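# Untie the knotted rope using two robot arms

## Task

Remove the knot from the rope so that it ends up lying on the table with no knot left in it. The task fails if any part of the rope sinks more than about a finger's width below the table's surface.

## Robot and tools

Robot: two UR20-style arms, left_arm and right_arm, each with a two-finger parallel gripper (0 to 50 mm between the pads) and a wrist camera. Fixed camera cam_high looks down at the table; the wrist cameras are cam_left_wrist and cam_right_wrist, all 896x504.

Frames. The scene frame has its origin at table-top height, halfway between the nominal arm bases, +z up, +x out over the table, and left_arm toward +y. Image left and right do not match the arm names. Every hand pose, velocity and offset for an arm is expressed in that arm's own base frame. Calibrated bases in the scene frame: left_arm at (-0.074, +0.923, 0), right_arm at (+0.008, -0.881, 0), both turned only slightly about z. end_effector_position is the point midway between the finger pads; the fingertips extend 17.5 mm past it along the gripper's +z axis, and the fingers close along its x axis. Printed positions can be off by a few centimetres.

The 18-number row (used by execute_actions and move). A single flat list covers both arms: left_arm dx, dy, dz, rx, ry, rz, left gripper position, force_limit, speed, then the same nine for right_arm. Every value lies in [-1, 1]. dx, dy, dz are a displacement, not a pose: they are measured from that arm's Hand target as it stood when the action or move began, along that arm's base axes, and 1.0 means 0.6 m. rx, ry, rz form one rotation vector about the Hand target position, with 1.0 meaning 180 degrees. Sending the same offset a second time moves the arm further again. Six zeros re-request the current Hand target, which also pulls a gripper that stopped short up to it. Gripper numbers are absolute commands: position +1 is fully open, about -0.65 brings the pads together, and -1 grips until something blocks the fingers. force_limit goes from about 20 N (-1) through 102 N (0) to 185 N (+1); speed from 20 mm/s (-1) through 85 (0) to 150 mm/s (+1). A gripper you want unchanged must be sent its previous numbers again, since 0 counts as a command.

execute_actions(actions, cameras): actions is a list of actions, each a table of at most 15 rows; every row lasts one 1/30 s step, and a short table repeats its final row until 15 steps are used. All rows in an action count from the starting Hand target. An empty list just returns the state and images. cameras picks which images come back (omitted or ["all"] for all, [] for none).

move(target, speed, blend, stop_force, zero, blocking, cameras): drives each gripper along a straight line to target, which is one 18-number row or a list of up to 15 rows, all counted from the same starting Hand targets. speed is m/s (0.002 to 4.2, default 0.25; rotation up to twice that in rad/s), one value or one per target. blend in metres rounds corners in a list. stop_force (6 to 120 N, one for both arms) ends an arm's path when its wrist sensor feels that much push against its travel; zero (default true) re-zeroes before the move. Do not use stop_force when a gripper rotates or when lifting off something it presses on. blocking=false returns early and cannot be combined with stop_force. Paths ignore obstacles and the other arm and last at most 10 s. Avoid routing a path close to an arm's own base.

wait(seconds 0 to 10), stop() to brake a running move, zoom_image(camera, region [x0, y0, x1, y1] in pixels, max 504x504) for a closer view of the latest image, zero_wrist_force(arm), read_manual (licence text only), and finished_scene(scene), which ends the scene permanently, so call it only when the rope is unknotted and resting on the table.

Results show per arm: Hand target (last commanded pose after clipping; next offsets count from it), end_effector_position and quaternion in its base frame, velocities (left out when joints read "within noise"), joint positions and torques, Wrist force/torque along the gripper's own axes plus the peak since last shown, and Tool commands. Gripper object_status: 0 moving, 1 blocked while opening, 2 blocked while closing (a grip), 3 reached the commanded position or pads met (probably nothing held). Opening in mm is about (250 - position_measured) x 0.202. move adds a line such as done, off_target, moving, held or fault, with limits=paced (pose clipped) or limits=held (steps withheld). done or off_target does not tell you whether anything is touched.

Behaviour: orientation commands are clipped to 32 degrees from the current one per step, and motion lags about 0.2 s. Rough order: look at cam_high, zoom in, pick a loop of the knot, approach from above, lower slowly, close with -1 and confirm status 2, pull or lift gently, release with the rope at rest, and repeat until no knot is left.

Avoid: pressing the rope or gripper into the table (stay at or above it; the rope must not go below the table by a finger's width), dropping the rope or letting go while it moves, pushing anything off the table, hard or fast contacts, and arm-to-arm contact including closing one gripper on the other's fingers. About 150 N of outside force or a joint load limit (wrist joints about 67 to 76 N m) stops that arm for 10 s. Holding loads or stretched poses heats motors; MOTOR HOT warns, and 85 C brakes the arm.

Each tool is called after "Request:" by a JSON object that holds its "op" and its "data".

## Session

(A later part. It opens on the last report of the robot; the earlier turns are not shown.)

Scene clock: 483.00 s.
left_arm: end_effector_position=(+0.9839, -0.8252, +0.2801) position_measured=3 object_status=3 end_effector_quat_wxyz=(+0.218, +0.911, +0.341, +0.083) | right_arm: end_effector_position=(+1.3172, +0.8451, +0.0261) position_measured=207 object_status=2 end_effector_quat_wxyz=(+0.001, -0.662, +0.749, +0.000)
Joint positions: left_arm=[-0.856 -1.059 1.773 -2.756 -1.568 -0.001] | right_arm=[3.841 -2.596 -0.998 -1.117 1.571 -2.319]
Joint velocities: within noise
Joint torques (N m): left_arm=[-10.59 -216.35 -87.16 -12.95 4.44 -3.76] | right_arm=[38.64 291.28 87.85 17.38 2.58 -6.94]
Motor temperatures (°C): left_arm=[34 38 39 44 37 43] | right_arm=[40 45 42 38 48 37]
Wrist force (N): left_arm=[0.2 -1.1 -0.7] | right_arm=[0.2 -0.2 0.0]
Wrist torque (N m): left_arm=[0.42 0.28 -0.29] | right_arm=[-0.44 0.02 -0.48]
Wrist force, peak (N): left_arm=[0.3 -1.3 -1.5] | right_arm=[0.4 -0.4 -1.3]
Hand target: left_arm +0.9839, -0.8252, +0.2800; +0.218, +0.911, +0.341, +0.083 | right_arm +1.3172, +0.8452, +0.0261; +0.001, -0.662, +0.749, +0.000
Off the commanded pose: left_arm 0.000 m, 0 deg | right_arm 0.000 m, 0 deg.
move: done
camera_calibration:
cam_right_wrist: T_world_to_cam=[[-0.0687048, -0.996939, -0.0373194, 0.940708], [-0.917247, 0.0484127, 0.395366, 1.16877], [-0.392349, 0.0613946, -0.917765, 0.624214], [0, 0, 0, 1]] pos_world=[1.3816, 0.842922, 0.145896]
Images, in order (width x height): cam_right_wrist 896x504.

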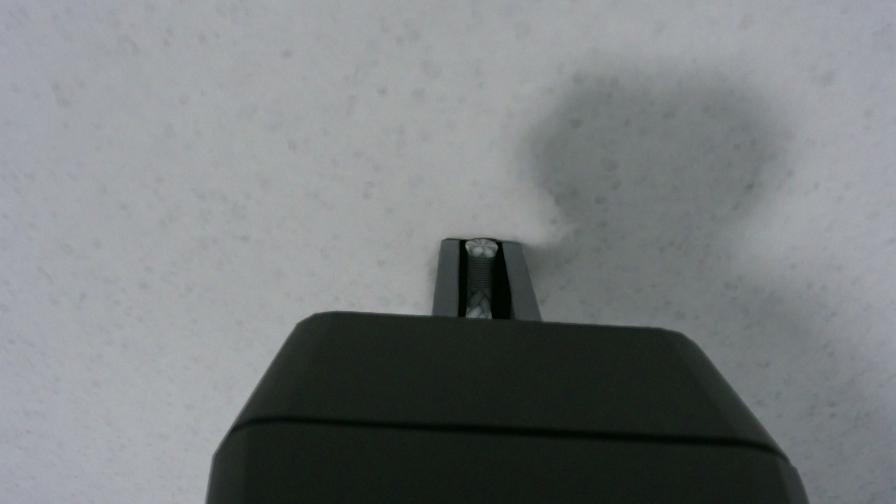

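Request:
{"op": "move", "data": {"target": [[0, 0, 0, 0, 0, 0, 1, 0, 0, 0, 0, 0, 0, 0, 0, 1, -0.8, -0.3], [-0.051, 0.043, 0.0267, -0.0343, -0.03, 0, 1, 0, 0, 0, 0, 0.12, 0, 0, 0, 1, -0.8, -0.3], [-0.051, 0.043, 0.0267, -0.0343, -0.03, 0, 1, 0, 0, -0.176, 0.0266, 0.2067, 0, 0, -0.3667, 1, -0.8, -0.3], [-0.051, 0.043, 0.0267, -0.0343, -0.03, 0, 1, 0, 0, -0.3523, 0.0533, 0.2067, 0, 0, -0.7333, 1, -0.8, -0.3]], "speed": [0.2, 0.2, 0.5, 0.5], "blend": [0, 0.02, 0.03, 0]}}

Scene clock: 523.43 s.
left_arm: end_effector_position=(+0.9533, -0.7994, +0.2961) position_measured=3 object_status=3 end_effector_quat_wxyz=(+0.282, +0.893, +0.334, +0.107) | right_arm: end_effector_position=(+1.1059, +0.8771, +0.1501) position_measured=3 object_status=3 end_effector_quat_wxyz=(+0.000, +0.415, +0.910, -0.001)
Joint positions: left_arm=[-0.862 -1.097 1.895 -2.982 -1.564 -0.006] | right_arm=[3.955 -2.349 -1.311 -1.053 1.57 0.099]
Joint velocities: within noise
Joint torques (N m): left_arm=[-17.88 -210.89 -82.02 -16.69 5.12 -5.35] | right_arm=[38.19 295.74 78.22 17.63 -2.44 6.09]
Motor temperatures (°C): left_arm=[34 38 39 44 37 43] | right_arm=[39 45 42 38 47 37]
Wrist force (N): left_arm=[0.1 -1.3 -1.2] | right_arm=[0.6 -0.1 -0.3]
Wrist torque (N m): left_arm=[0.50 0.28 -0.41] | right_arm=[-0.34 -0.16 -0.40]
Wrist force, peak (N): left_arm=[-0.3 -2.2 -2.5] | right_arm=[0.6 -0.3 3.6]
Hand target: left_arm +0.9533, -0.7994, +0.2961; +0.282, +0.893, +0.334, +0.107 | right_arm +1.1059, +0.8771, +0.1502; +0.000, +0.415, +0.910, -0.001
Off the commanded pose: left_arm 0.000 m, 0 deg | right_arm 0.000 m, 0 deg.
move: done
camera_calibration:
cam_left_wrist: T_world_to_cam=[[0.728401, 0.684647, 0.026266, -0.146406], [0.347801, -0.402514, 0.846768, -0.89405], [0.59031, -0.607652, -0.531313, -0.758253], [0, 0, 0, 1]] pos_world=[0.865198, -0.720385, 0.358029]
cam_right_wrist: T_world_to_cam=[[-0.695095, 0.717948, -0.0373461, 0.151213], [0.649555, 0.649444, 0.395348, -1.33555], [0.308094, 0.250546, -0.917772, -0.287282], [0, 0, 0, 1]] pos_world=[1.06113, 0.830781, 0.269996]

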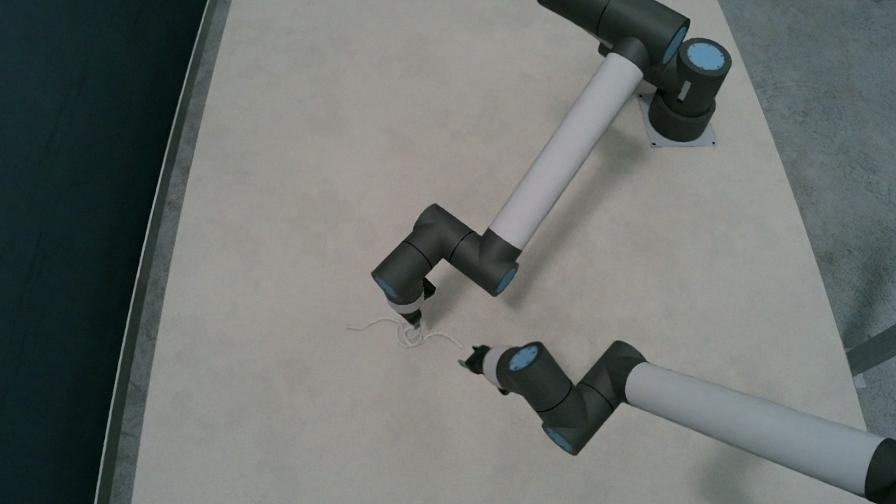

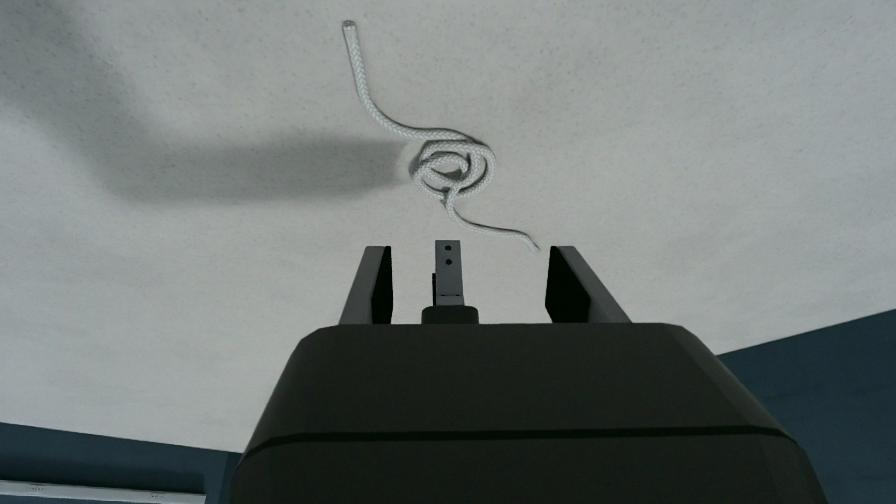

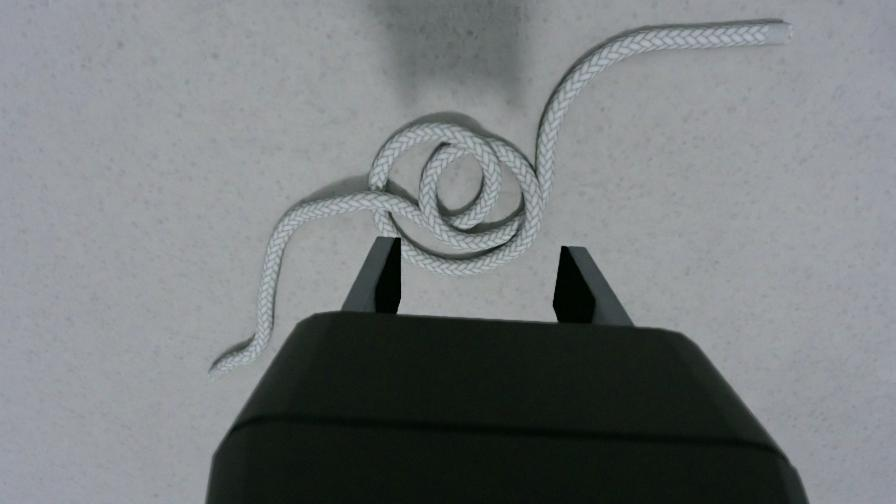

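Request:
{"op": "zoom_image", "data": {"camera": "cam_right_wrist", "region": [350, 100, 570, 290]}}

Scaled by 2.291 from the camera's 896x504 image, which has a finer 1280x720 frame.

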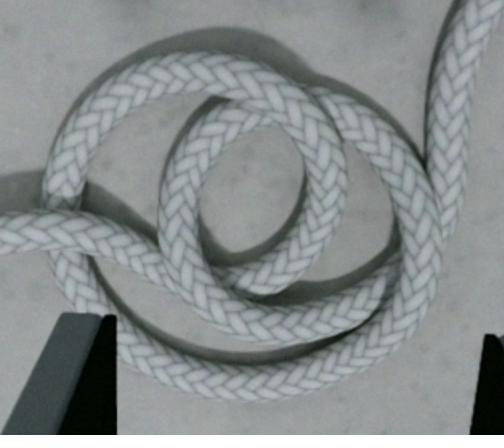

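Request:
{"op": "zoom_image", "data": {"camera": "cam_right_wrist", "region": [410, 120, 550, 260]}}

Scaled by 3.600 from the camera's 896x504 image, which has a finer 1280x720 frame.

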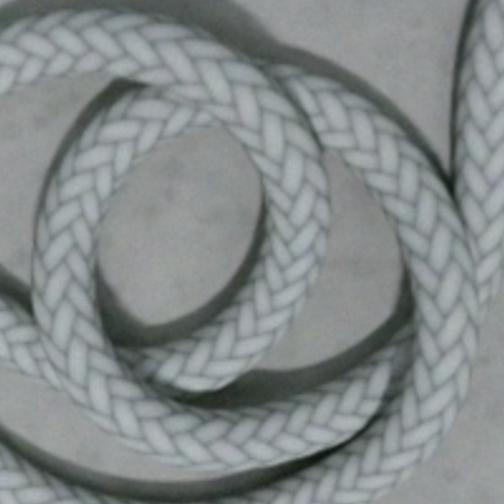

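Request:
{"op": "move", "data": {"target": [[0, 0, 0, 0, 0, 0, 1, 0, 0, -0.0013, 0.0142, 0, 0, 0, -0.119, 0.01, -0.8, -0.3], [0, 0, 0, 0, 0, 0, 1, 0, 0, -0.0013, 0.0142, -0.15, 0, 0, -0.119, 0.01, -0.8, -0.3]], "speed": 0.2, "cameras": ["cam_right_wrist", "cam_left_wrist"]}}

Scene clock: 632.27 s.
left_arm: end_effector_position=(+0.9533, -0.7994, +0.2961) position_measured=3 object_status=3 end_effector_quat_wxyz=(+0.282, +0.893, +0.334, +0.107) | right_arm: end_effector_position=(+1.1051, +0.8857, +0.0604) position_measured=151 object_status=3 end_effector_quat_wxyz=(+0.000, +0.577, +0.817, -0.001)
Joint positions: left_arm=[-0.862 -1.097 1.895 -2.982 -1.564 -0.006] | right_arm=[3.96 -2.411 -1.332 -0.971 1.57 0.478]
Joint velocities: within noise
Joint torques (N m): left_arm=[-14.55 -202.85 -80.41 -12.51 4.85 -5.04] | right_arm=[31.02 254.97 72.91 17.63 -2.87 5.7]
Motor temperatures (°C): left_arm=[34 38 39 44 36 43] | right_arm=[39 45 42 38 47 37]
Wrist force (N): left_arm=[0.1 -1.3 -0.9] | right_arm=[0.7 -0.1 -0.2]
Wrist torque (N m): left_arm=[0.50 0.28 -0.41] | right_arm=[-0.34 -0.15 -0.43]
Wrist force, peak (N): left_arm=[-0.1 -1.8 -1.2] | right_arm=[0.6 -0.2 -3.8]
Hand target: left_arm +0.9533, -0.7994, +0.2961; +0.282, +0.893, +0.334, +0.107 | right_arm +1.1051, +0.8857, +0.0602; +0.000, +0.577, +0.817, -0.001
Off the commanded pose: left_arm 0.000 m, 0 deg | right_arm 0.000 m, 0 deg.
move: done
camera_calibration:
cam_left_wrist: T_world_to_cam=[[0.728401, 0.684647, 0.026266, -0.146406], [0.347801, -0.402514, 0.846768, -0.89405], [0.59031, -0.607652, -0.531313, -0.758253], [0, 0, 0, 1]] pos_world=[0.865198, -0.720385, 0.358029]
cam_right_wrist: T_world_to_cam=[[-0.384717, 0.922278, -0.0373731, -0.382813], [0.841912, 0.367216, 0.395395, -1.2677], [0.378388, 0.120651, -0.91775, -0.334229], [0, 0, 0, 1]] pos_world=[1.04648, 0.858903, 0.180196]
Images, in order (width x height): cam_left_wrist 896x504, cam_right_wrist 896x504.

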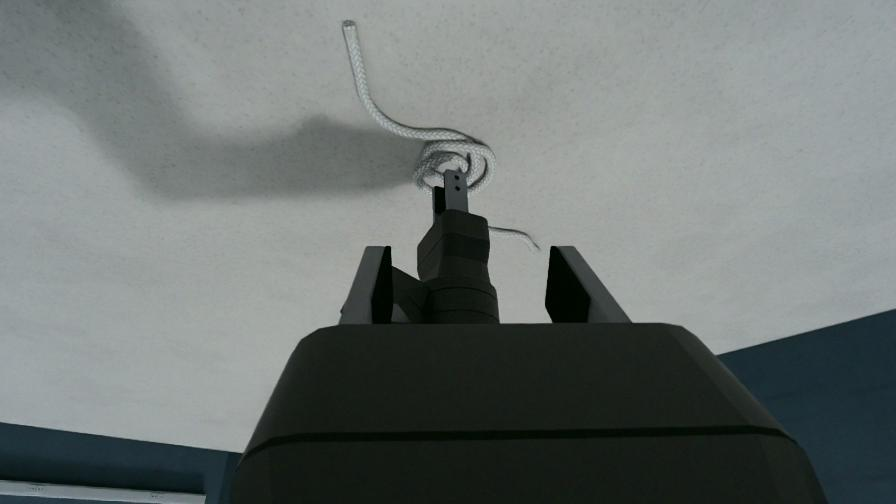

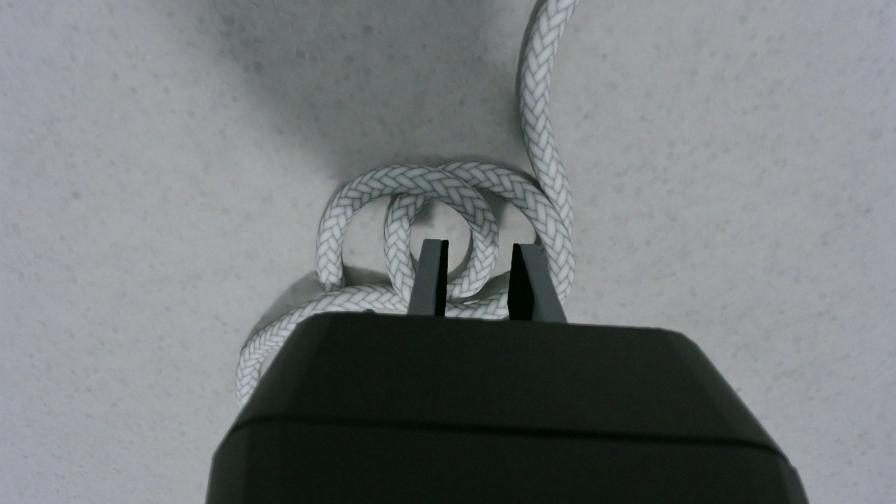

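Request:
{"op": "zoom_image", "data": {"camera": "cam_right_wrist", "region": [360, 160, 600, 330]}}

Request:
{"op": "zoom_image", "data": {"camera": "cam_left_wrist", "region": [395, 120, 515, 220]}}

Scaled by 2.100 from the camera's 896x504 image, which has a finer 1280x720 frame.

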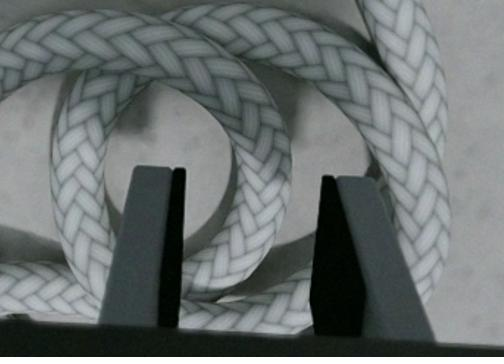

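Scaled by 4.200 from the camera's 896x504 image, which has a finer 1280x720 frame.

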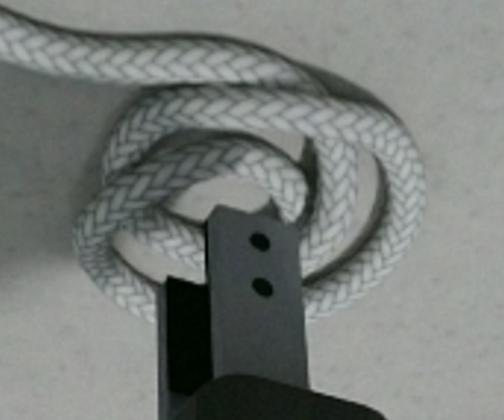

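Request:
{"op": "move", "data": {"target": [0, 0, 0, 0, 0, 0, 1, 0, 0, 0.0038, 0.0035, -0.0595, 0, 0, 0, 0.01, -0.8, -0.3], "speed": 0.03, "stop_force": 6, "cameras": ["cam_right_wrist", "cam_left_wrist"]}}

Scene clock: 651.77 s.
left_arm: end_effector_position=(+0.9533, -0.7994, +0.2961) position_measured=3 object_status=3 end_effector_quat_wxyz=(+0.282, +0.893, +0.334, +0.107) | right_arm: end_effector_position=(+1.1073, +0.8877, +0.0244) position_measured=151 object_status=3 end_effector_quat_wxyz=(+0.000, +0.577, +0.817, -0.001)
Joint positions: left_arm=[-0.862 -1.097 1.895 -2.982 -1.564 -0.006] | right_arm=[3.96 -2.439 -1.334 -0.941 1.57 0.477]
Joint velocities: within noise
Joint torques (N m): left_arm=[-8.76 -198.05 -71.39 -7.74 4.97 -4.57] | right_arm=[-33.73 259.45 81.27 16.55 -2.88 -5.46]
Motor temperatures (°C): left_arm=[34 38 39 44 36 43] | right_arm=[39 45 42 38 47 37]
Wrist force (N): left_arm=[0.2 -1.5 -1.0] | right_arm=[0.3 -0.3 -0.1]
Wrist torque (N m): left_arm=[0.47 0.25 -0.41] | right_arm=[-0.38 -0.07 -0.39]
Wrist force, peak (N): left_arm=[0.0 -1.7 -1.4] | right_arm=[0.6 0.2 -0.7]
Hand target: left_arm +0.9533, -0.7994, +0.2961; +0.282, +0.893, +0.334, +0.107 | right_arm +1.1074, +0.8878, +0.0245; +0.000, +0.577, +0.817, -0.001
Off the commanded pose: left_arm 0.000 m, 0 deg | right_arm 0.000 m, 0 deg.
move: done
camera_calibration:
cam_left_wrist: T_world_to_cam=[[0.728401, 0.684647, 0.026266, -0.146406], [0.347801, -0.402514, 0.846768, -0.89405], [0.59031, -0.607652, -0.531313, -0.758253], [0, 0, 0, 1]] pos_world=[0.865198, -0.720385, 0.358029]
cam_right_wrist: T_world_to_cam=[[-0.384731, 0.922273, -0.0373377, -0.385101], [0.841944, 0.367225, 0.395318, -1.2562], [0.378302, 0.120655, -0.917785, -0.368196], [0, 0, 0, 1]] pos_world=[1.04878, 0.860903, 0.144296]
Images, in order (width x height): cam_left_wrist 896x504, cam_right_wrist 896x504.

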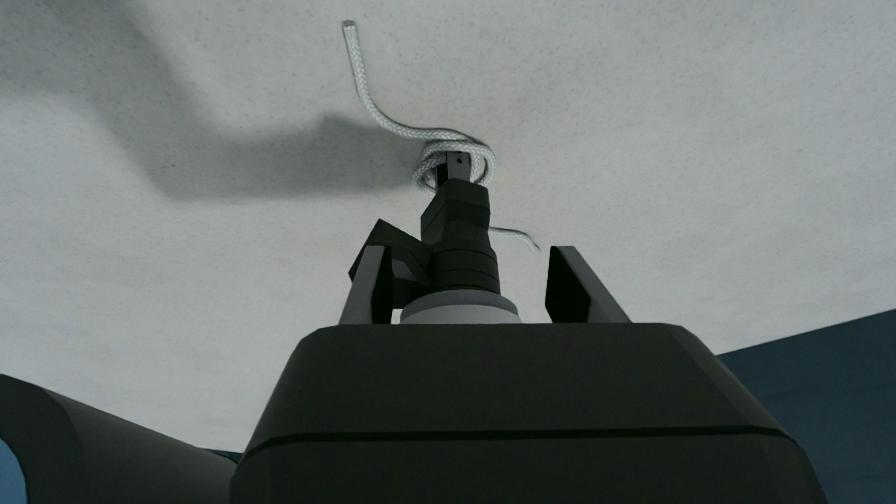

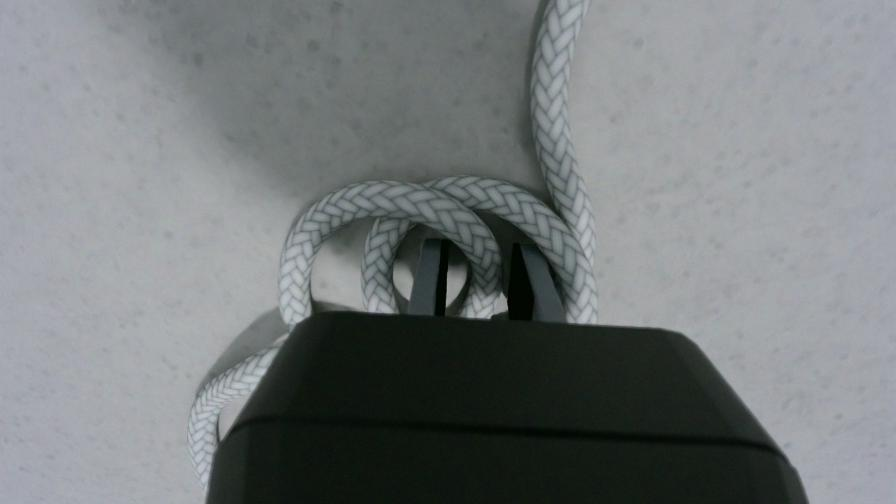

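Request:
{"op": "zoom_image", "data": {"camera": "cam_right_wrist", "region": [350, 170, 620, 330]}}

Request:
{"op": "zoom_image", "data": {"camera": "cam_left_wrist", "region": [395, 120, 515, 220]}}

Scaled by 1.867 from the camera's 896x504 image, which has a finer 1280x720 frame.

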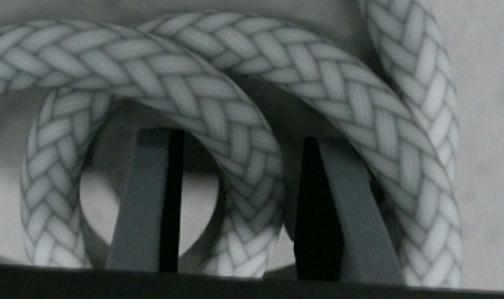

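Scaled by 4.200 from the camera's 896x504 image, which has a finer 1280x720 frame.

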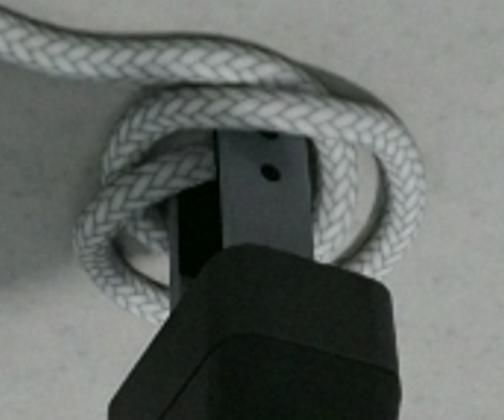

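Request:
{"op": "move", "data": {"target": [[0, 0, 0, 0, 0, 0, 1, 0, 0, 0, 0, 0, 0, 0, 0, -1, -0.8, -0.5], [0, 0, 0, 0, 0, 0, 1, 0, 0, 0, 0, 0.04, 0, 0, 0, -1, -0.8, -0.5]], "speed": 0.08, "cameras": ["cam_right_wrist", "cam_left_wrist"]}}

Scene clock: 658.03 s.
left_arm: end_effector_position=(+0.9533, -0.7994, +0.2961) position_measured=3 object_status=3 end_effector_quat_wxyz=(+0.282, +0.893, +0.334, +0.107) | right_arm: end_effector_position=(+1.1074, +0.8877, +0.0483) position_measured=206 object_status=2 end_effector_quat_wxyz=(+0.000, +0.577, +0.817, -0.001)
Joint positions: left_arm=[-0.862 -1.097 1.895 -2.982 -1.564 -0.006] | right_arm=[3.96 -2.422 -1.329 -0.963 1.57 0.477]
Joint velocities: within noise
Joint torques (N m): left_arm=[-7.18 -190.78 -66.58 -4.45 4.8 -4.69] | right_arm=[-29.12 303.46 94.77 1.53 -2.61 -5.26]
Motor temperatures (°C): left_arm=[34 38 39 44 36 43] | right_arm=[39 45 42 38 47 37]
Wrist force (N): left_arm=[0.1 -1.1 -1.1] | right_arm=[0.6 -0.1 -0.2]
Wrist torque (N m): left_arm=[0.53 0.28 -0.41] | right_arm=[-0.33 -0.15 -0.42]
Wrist force, peak (N): left_arm=[0.4 -1.6 -1.3] | right_arm=[0.4 -0.3 -1.2]
Hand target: left_arm +0.9533, -0.7994, +0.2961; +0.282, +0.893, +0.334, +0.107 | right_arm +1.1074, +0.8878, +0.0485; +0.000, +0.577, +0.817, -0.001
Off the commanded pose: left_arm 0.000 m, 0 deg | right_arm 0.000 m, 0 deg.
move: done
camera_calibration:
cam_left_wrist: T_world_to_cam=[[0.728401, 0.684647, 0.026266, -0.146406], [0.347801, -0.402514, 0.846768, -0.89405], [0.59031, -0.607652, -0.531313, -0.758253], [0, 0, 0, 1]] pos_world=[0.865198, -0.720385, 0.358029]
cam_right_wrist: T_world_to_cam=[[-0.384731, 0.922273, -0.0373377, -0.384212], [0.841944, 0.367225, 0.395318, -1.26561], [0.378302, 0.120655, -0.917785, -0.346353], [0, 0, 0, 1]] pos_world=[1.04878, 0.860903, 0.168096]
Images, in order (width x height): cam_left_wrist 896x504, cam_right_wrist 896x504.

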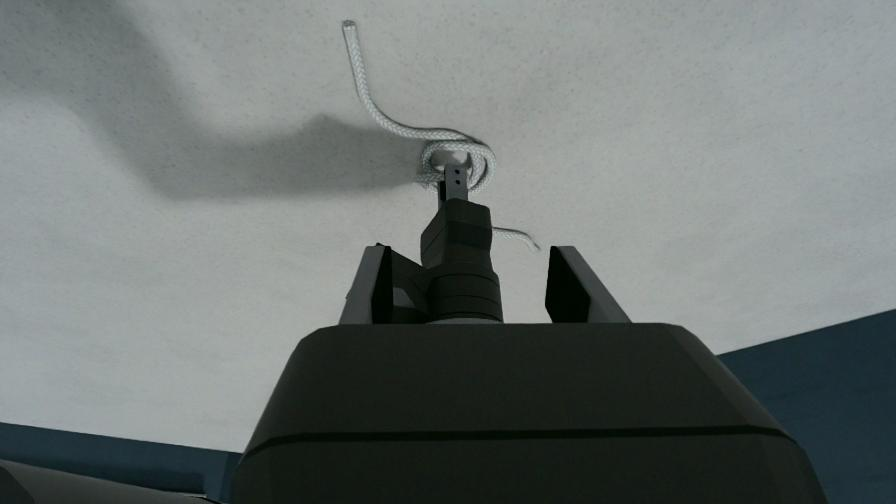

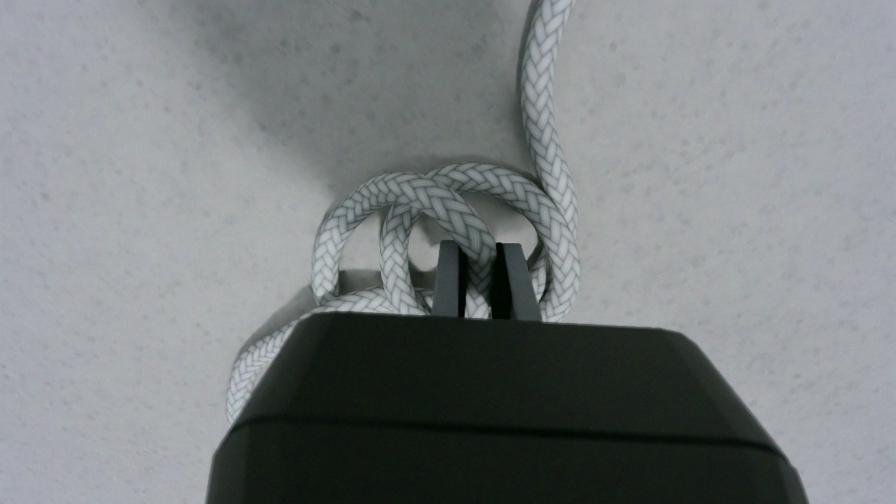

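Request:
{"op": "zoom_image", "data": {"camera": "cam_right_wrist", "region": [290, 140, 610, 330]}}

Request:
{"op": "zoom_image", "data": {"camera": "cam_left_wrist", "region": [380, 110, 550, 260]}}

Scaled by 1.575 from the camera's 896x504 image, which has a finer 1280x720 frame.

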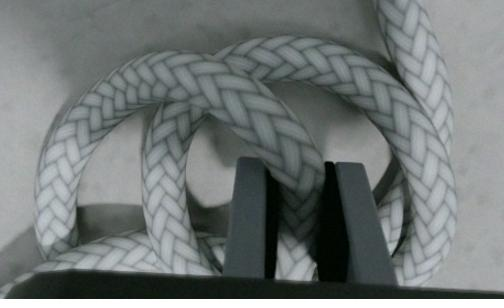

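Scaled by 2.965 from the camera's 896x504 image, which has a finer 1280x720 frame.

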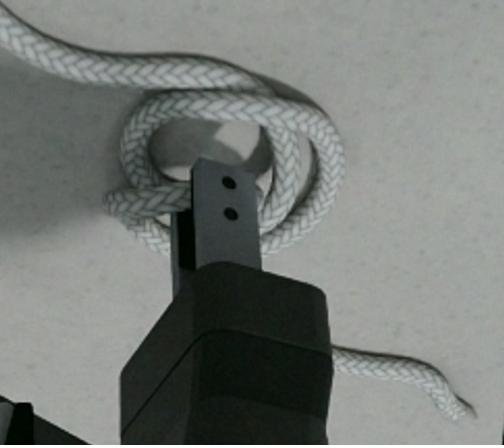

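Request:
{"op": "move", "data": {"target": [0, 0, 0, 0, 0, 0, 1, 0, 0, -0.095, -0.03, 0.008, 0, 0, 0, -1, -0.8, -0.5], "speed": 0.06, "cameras": ["cam_right_wrist", "cam_left_wrist"]}}

Scene clock: 671.20 s.
left_arm: end_effector_position=(+0.9533, -0.7994, +0.2961) position_measured=3 object_status=3 end_effector_quat_wxyz=(+0.282, +0.893, +0.334, +0.107) | right_arm: end_effector_position=(+1.0504, +0.8698, +0.0532) position_measured=206 object_status=2 end_effector_quat_wxyz=(+0.000, +0.577, +0.817, -0.001)
Joint positions: left_arm=[-0.862 -1.097 1.895 -2.982 -1.564 -0.006] | right_arm=[3.981 -2.366 -1.438 -0.91 1.57 0.499]
Joint velocities: within noise
Joint torques (N m): left_arm=[-0.91 -185.1 -68.5 -2.65 4.52 -4.68] | right_arm=[36.66 292.08 71.51 17.71 2.24 6.15]
Motor temperatures (°C): left_arm=[34 38 39 44 36 43] | right_arm=[39 45 42 38 47 37]
Wrist force (N): left_arm=[0.3 -1.1 -1.1] | right_arm=[0.1 -0.6 -0.3]
Wrist torque (N m): left_arm=[0.54 0.25 -0.41] | right_arm=[-0.49 -0.04 -0.43]
Wrist force, peak (N): left_arm=[0.0 -1.8 -1.1] | right_arm=[0.2 -2.0 -0.7]
Hand target: left_arm +0.9533, -0.7994, +0.2961; +0.282, +0.893, +0.334, +0.107 | right_arm +1.0504, +0.8698, +0.0533; +0.000, +0.577, +0.817, -0.001
Off the commanded pose: left_arm 0.000 m, 0 deg | right_arm 0.000 m, 0 deg.
move: done
camera_calibration:
cam_left_wrist: T_world_to_cam=[[0.728401, 0.684647, 0.026266, -0.146406], [0.347801, -0.402514, 0.846768, -0.89405], [0.59031, -0.607652, -0.531313, -0.758253], [0, 0, 0, 1]] pos_world=[0.865198, -0.720385, 0.358029]
cam_right_wrist: T_world_to_cam=[[-0.384731, 0.922273, -0.0373377, -0.389408], [0.841944, 0.367225, 0.395318, -1.21311], [0.378302, 0.120655, -0.917785, -0.318079], [0, 0, 0, 1]] pos_world=[0.991882, 0.843003, 0.173096]
Images, in order (width x height): cam_left_wrist 896x504, cam_right_wrist 896x504.

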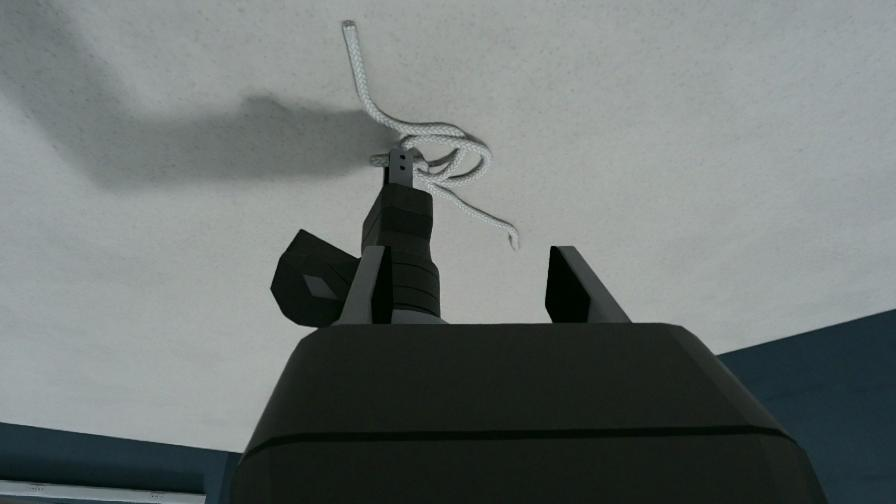

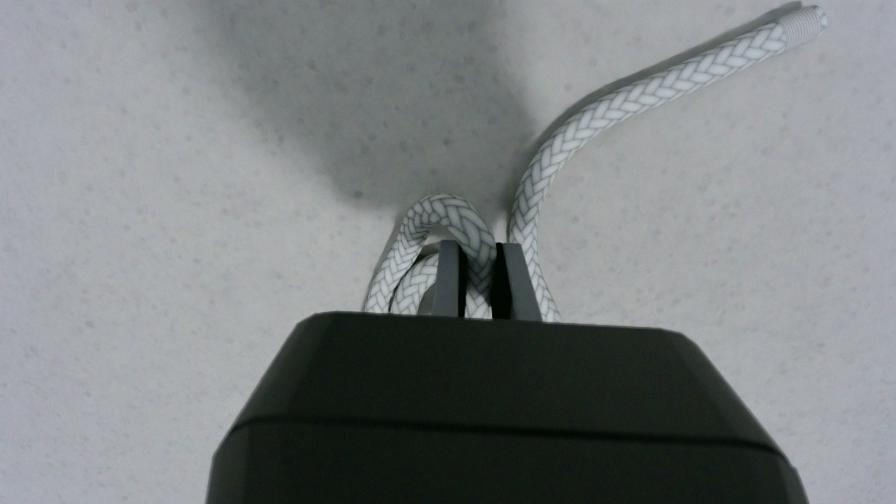

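Request:
{"op": "zoom_image", "data": {"camera": "cam_left_wrist", "region": [360, 100, 540, 260]}}

Request:
{"op": "zoom_image", "data": {"camera": "cam_high", "region": [340, 290, 480, 370]}}

Scaled by 2.800 from the camera's 896x504 image, which has a finer 1280x720 frame.

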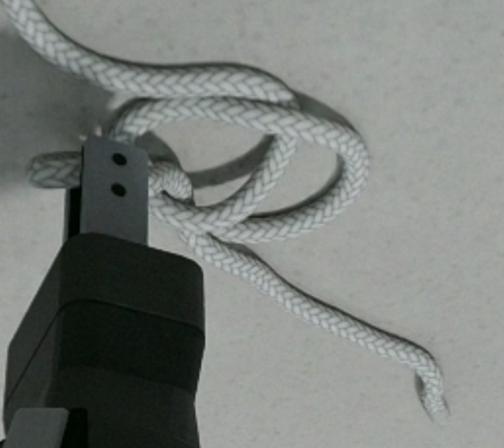

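This scene's latest camera images include none from cam_high. They are from: cam_left_wrist, cam_right_wrist. cam_high's image comes with the result of a call that names it in "cameras".

Request:
{"op": "wait", "data": {"seconds": 0.1, "cameras": ["cam_high", "cam_left_wrist", "cam_right_wrist"]}}

Request:
{"op": "zoom_image", "data": {"camera": "cam_high", "region": [350, 290, 480, 370]}}

Scene clock: 679.03 s.
left_arm: end_effector_position=(+0.9533, -0.7994, +0.2961) position_measured=3 object_status=3 end_effector_quat_wxyz=(+0.282, +0.893, +0.334, +0.107) | right_arm: end_effector_position=(+1.0504, +0.8698, +0.0533) position_measured=206 object_status=2 end_effector_quat_wxyz=(+0.000, +0.577, +0.817, -0.001)
Joint positions: left_arm=[-0.862 -1.097 1.895 -2.982 -1.564 -0.006] | right_arm=[3.981 -2.365 -1.438 -0.91 1.57 0.499]
Joint velocities: within noise
Joint torques (N m): left_arm=[1.56 -188.65 -68.05 -2.98 4.49 -4.4] | right_arm=[39.41 286.87 85.09 13.33 -2.61 6.32]
Motor temperatures (°C): left_arm=[34 38 39 44 36 43] | right_arm=[39 45 42 38 47 37]
Wrist force (N): left_arm=[0.0 -1.1 -1.0] | right_arm=[0.5 -0.8 -0.5]
Wrist torque (N m): left_arm=[0.53 0.30 -0.41] | right_arm=[-0.53 -0.12 -0.43]
Wrist force, peak (N): left_arm=[0.3 -1.4 -1.4] | right_arm=[0.6 -0.8 -0.9]
Hand target: left_arm +0.9533, -0.7994, +0.2961; +0.282, +0.893, +0.334, +0.107 | right_arm +1.0504, +0.8698, +0.0533; +0.000, +0.577, +0.817, -0.001
Tool commands: left_gripper/position=+1.0 left_gripper/force_limit=+0.0 left_gripper/speed=+0.0 right_gripper/position=-1.0 right_gripper/force_limit=-0.8 right_gripper/speed=-0.5
Off the commanded pose: left_arm 0.000 m, 0 deg | right_arm 0.000 m, 0 deg.
wait: 0.10 s; at rest from the start
camera_calibration:
cam_left_wrist: T_world_to_cam=[[0.728401, 0.684647, 0.026266, -0.146406], [0.347801, -0.402514, 0.846768, -0.89405], [0.59031, -0.607652, -0.531313, -0.758253], [0, 0, 0, 1]] pos_world=[0.865198, -0.720385, 0.358029]
cam_right_wrist: T_world_to_cam=[[-0.384731, 0.922273, -0.0373377, -0.389354], [0.841944, 0.367225, 0.395318, -1.21299], [0.378302, 0.120655, -0.917785, -0.318029], [0, 0, 0, 1]] pos_world=[0.991782, 0.842903, 0.173096]

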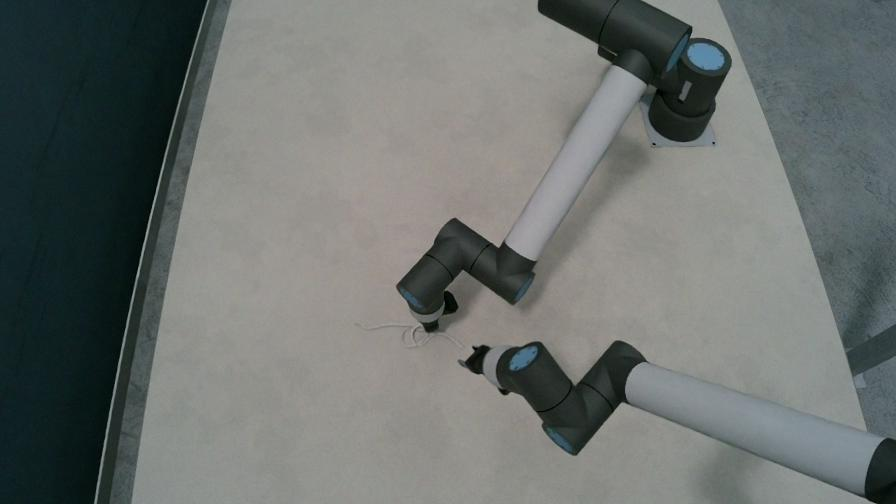

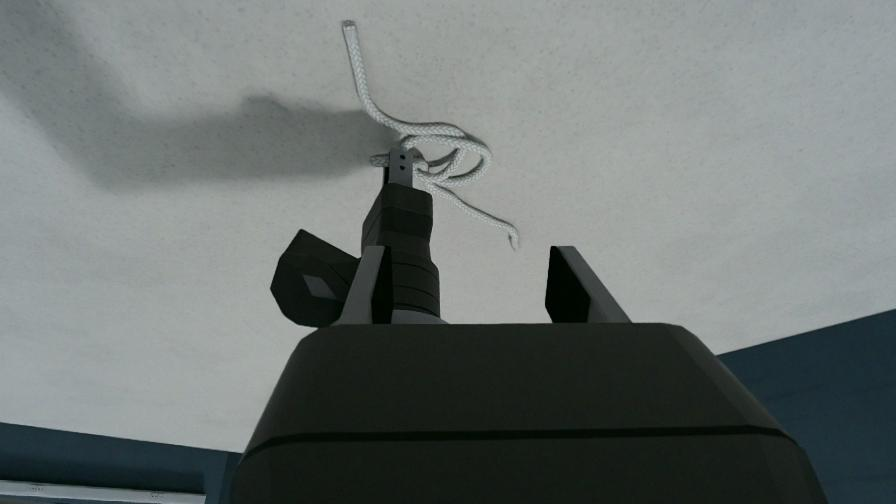

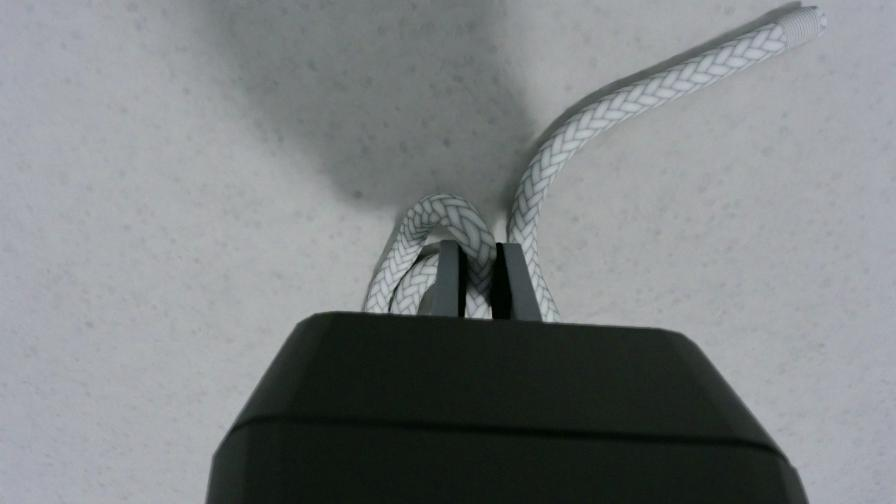

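Scaled by 3.877 from the camera's 896x504 image, which has a finer 1280x720 frame.

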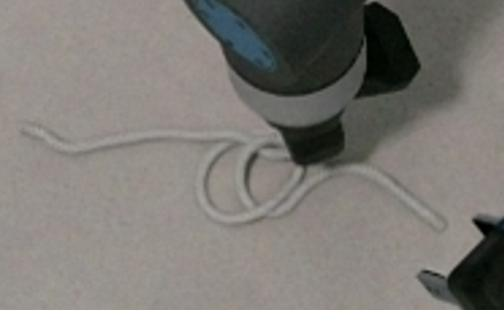

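Request:
{"op": "move", "data": {"target": [0, 0, 0, 0, 0, 0, 1, 0, 0, 0.0176, -0.2018, 0, 0, 0, 0.2, -1, -0.8, -0.5], "speed": 0.08}}

Request:
{"op": "zoom_image", "data": {"camera": "cam_left_wrist", "region": [320, 100, 540, 260]}}

Request:
{"op": "zoom_image", "data": {"camera": "cam_high", "region": [350, 290, 480, 370]}}

Scene clock: 708.27 s.
left_arm: end_effector_position=(+0.9533, -0.7994, +0.2961) position_measured=3 object_status=3 end_effector_quat_wxyz=(+0.282, +0.893, +0.334, +0.107) | right_arm: end_effector_position=(+1.0609, +0.7487, +0.0533) position_measured=206 object_status=2 end_effector_quat_wxyz=(+0.001, +0.296, +0.955, -0.001)
Joint positions: left_arm=[-0.862 -1.097 1.895 -2.982 -1.564 -0.006] | right_arm=[3.912 -2.306 -1.561 -0.846 1.569 -0.198]
Joint velocities: within noise
Joint torques (N m): left_arm=[3.43 -186.35 -71.73 -3.21 4.92 -4.63] | right_arm=[-34.35 272.15 65.2 17.3 2.94 -5.32]
Motor temperatures (°C): left_arm=[34 38 39 44 36 43] | right_arm=[39 45 42 38 47 37]
Wrist force (N): left_arm=[-0.1 -1.4 -0.9] | right_arm=[1.1 0.3 -0.7]
Wrist torque (N m): left_arm=[0.49 0.31 -0.42] | right_arm=[-0.29 -0.25 -0.47]
Wrist force, peak (N): left_arm=[-0.4 -1.7 -1.1] | right_arm=[1.5 -0.8 -0.8]
Hand target: left_arm +0.9533, -0.7994, +0.2961; +0.282, +0.893, +0.334, +0.107 | right_arm +1.0609, +0.7487, +0.0533; +0.000, +0.296, +0.955, -0.001
Off the commanded pose: left_arm 0.000 m, 0 deg | right_arm 0.000 m, 0 deg.
move: done
camera_calibration:
cam_left_wrist: T_world_to_cam=[[0.728401, 0.684647, 0.026266, -0.146406], [0.347801, -0.402514, 0.846768, -0.89405], [0.59031, -0.607652, -0.531313, -0.758253], [0, 0, 0, 1]] pos_world=[0.865198, -0.720385, 0.358029]
cam_right_wrist: T_world_to_cam=[[-0.853252, 0.520153, -0.0374451, 0.524458], [0.465412, 0.791913, 0.395303, -1.09593], [0.235271, 0.319866, -0.917787, -0.304827], [0, 0, 0, 1]] pos_world=[1.02927, 0.692583, 0.173096]

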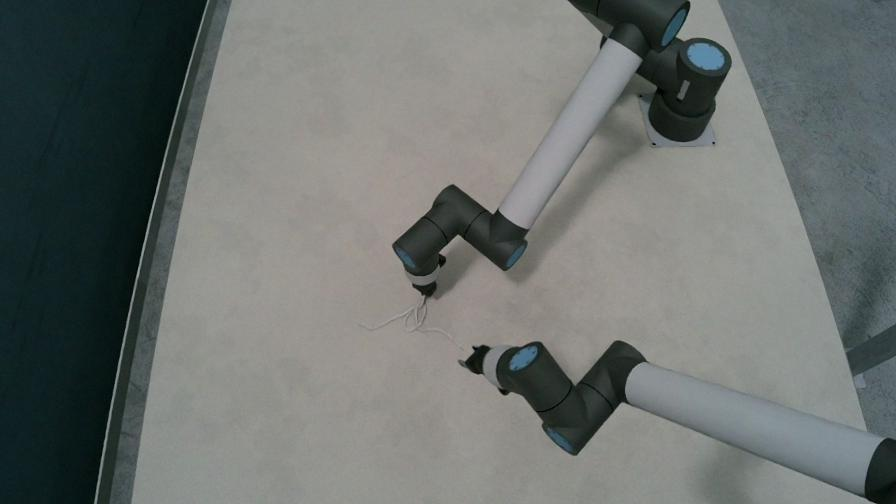

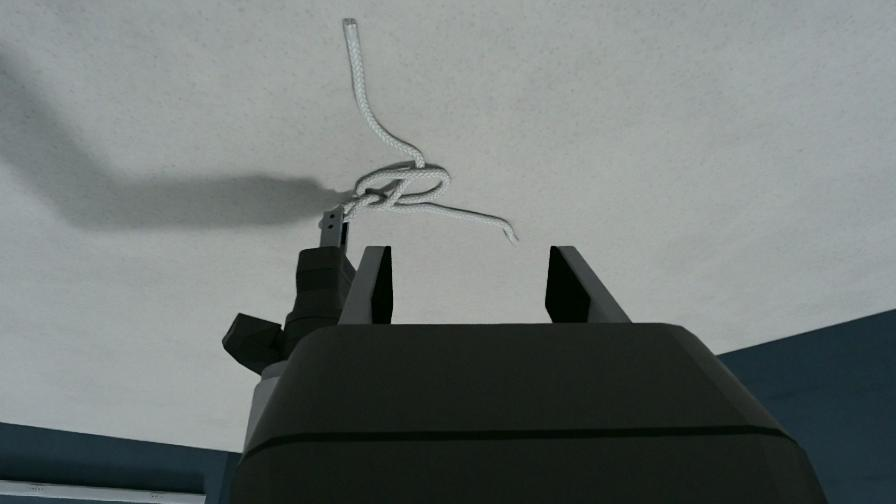

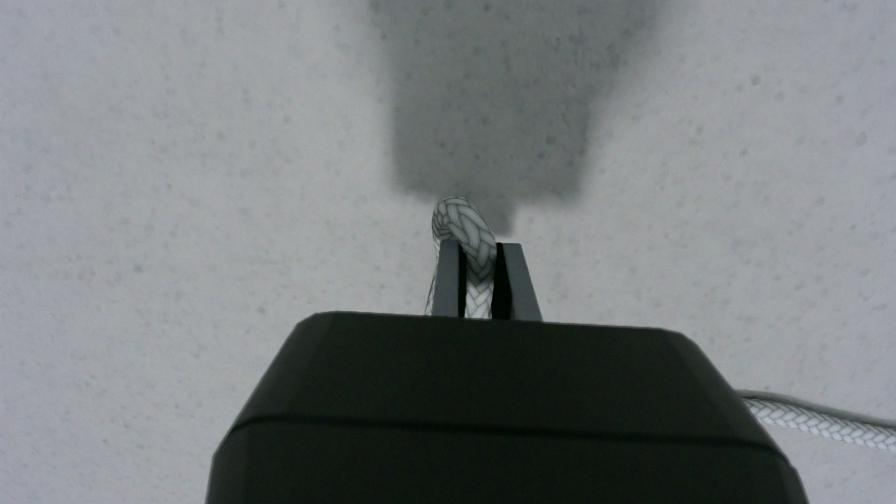

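Scaled by 2.291 from the camera's 896x504 image, which has a finer 1280x720 frame.

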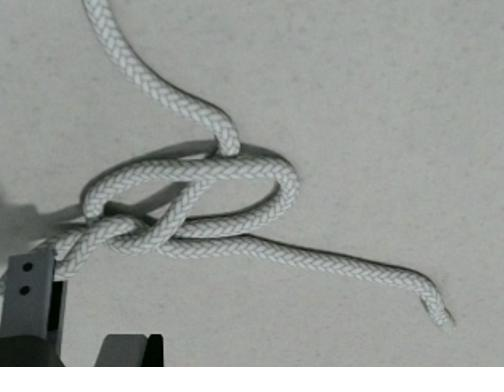

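Scaled by 3.877 from the camera's 896x504 image, which has a finer 1280x720 frame.

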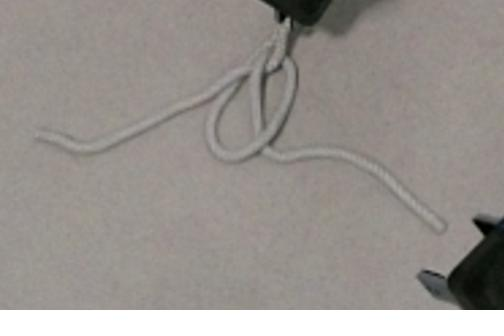

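Request:
{"op": "zoom_image", "data": {"camera": "cam_left_wrist", "region": [325, 145, 465, 255]}}

Scaled by 3.600 from the camera's 896x504 image, which has a finer 1280x720 frame.

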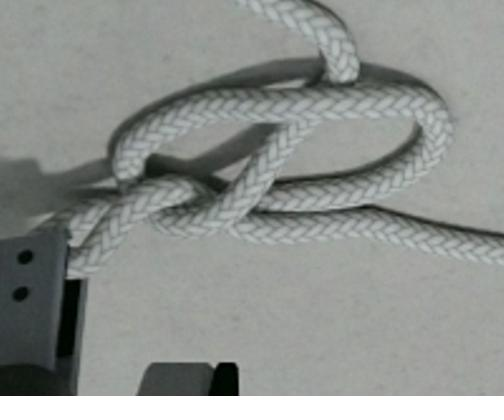

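Request:
{"op": "zoom_image", "data": {"camera": "cam_left_wrist", "region": [330, 170, 410, 230]}}

Scaled by 6.300 from the camera's 896x504 image, which has a finer 1280x720 frame.

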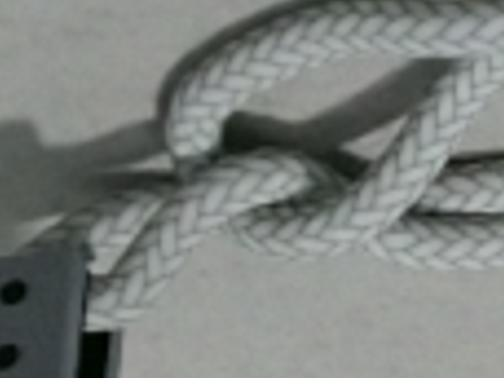

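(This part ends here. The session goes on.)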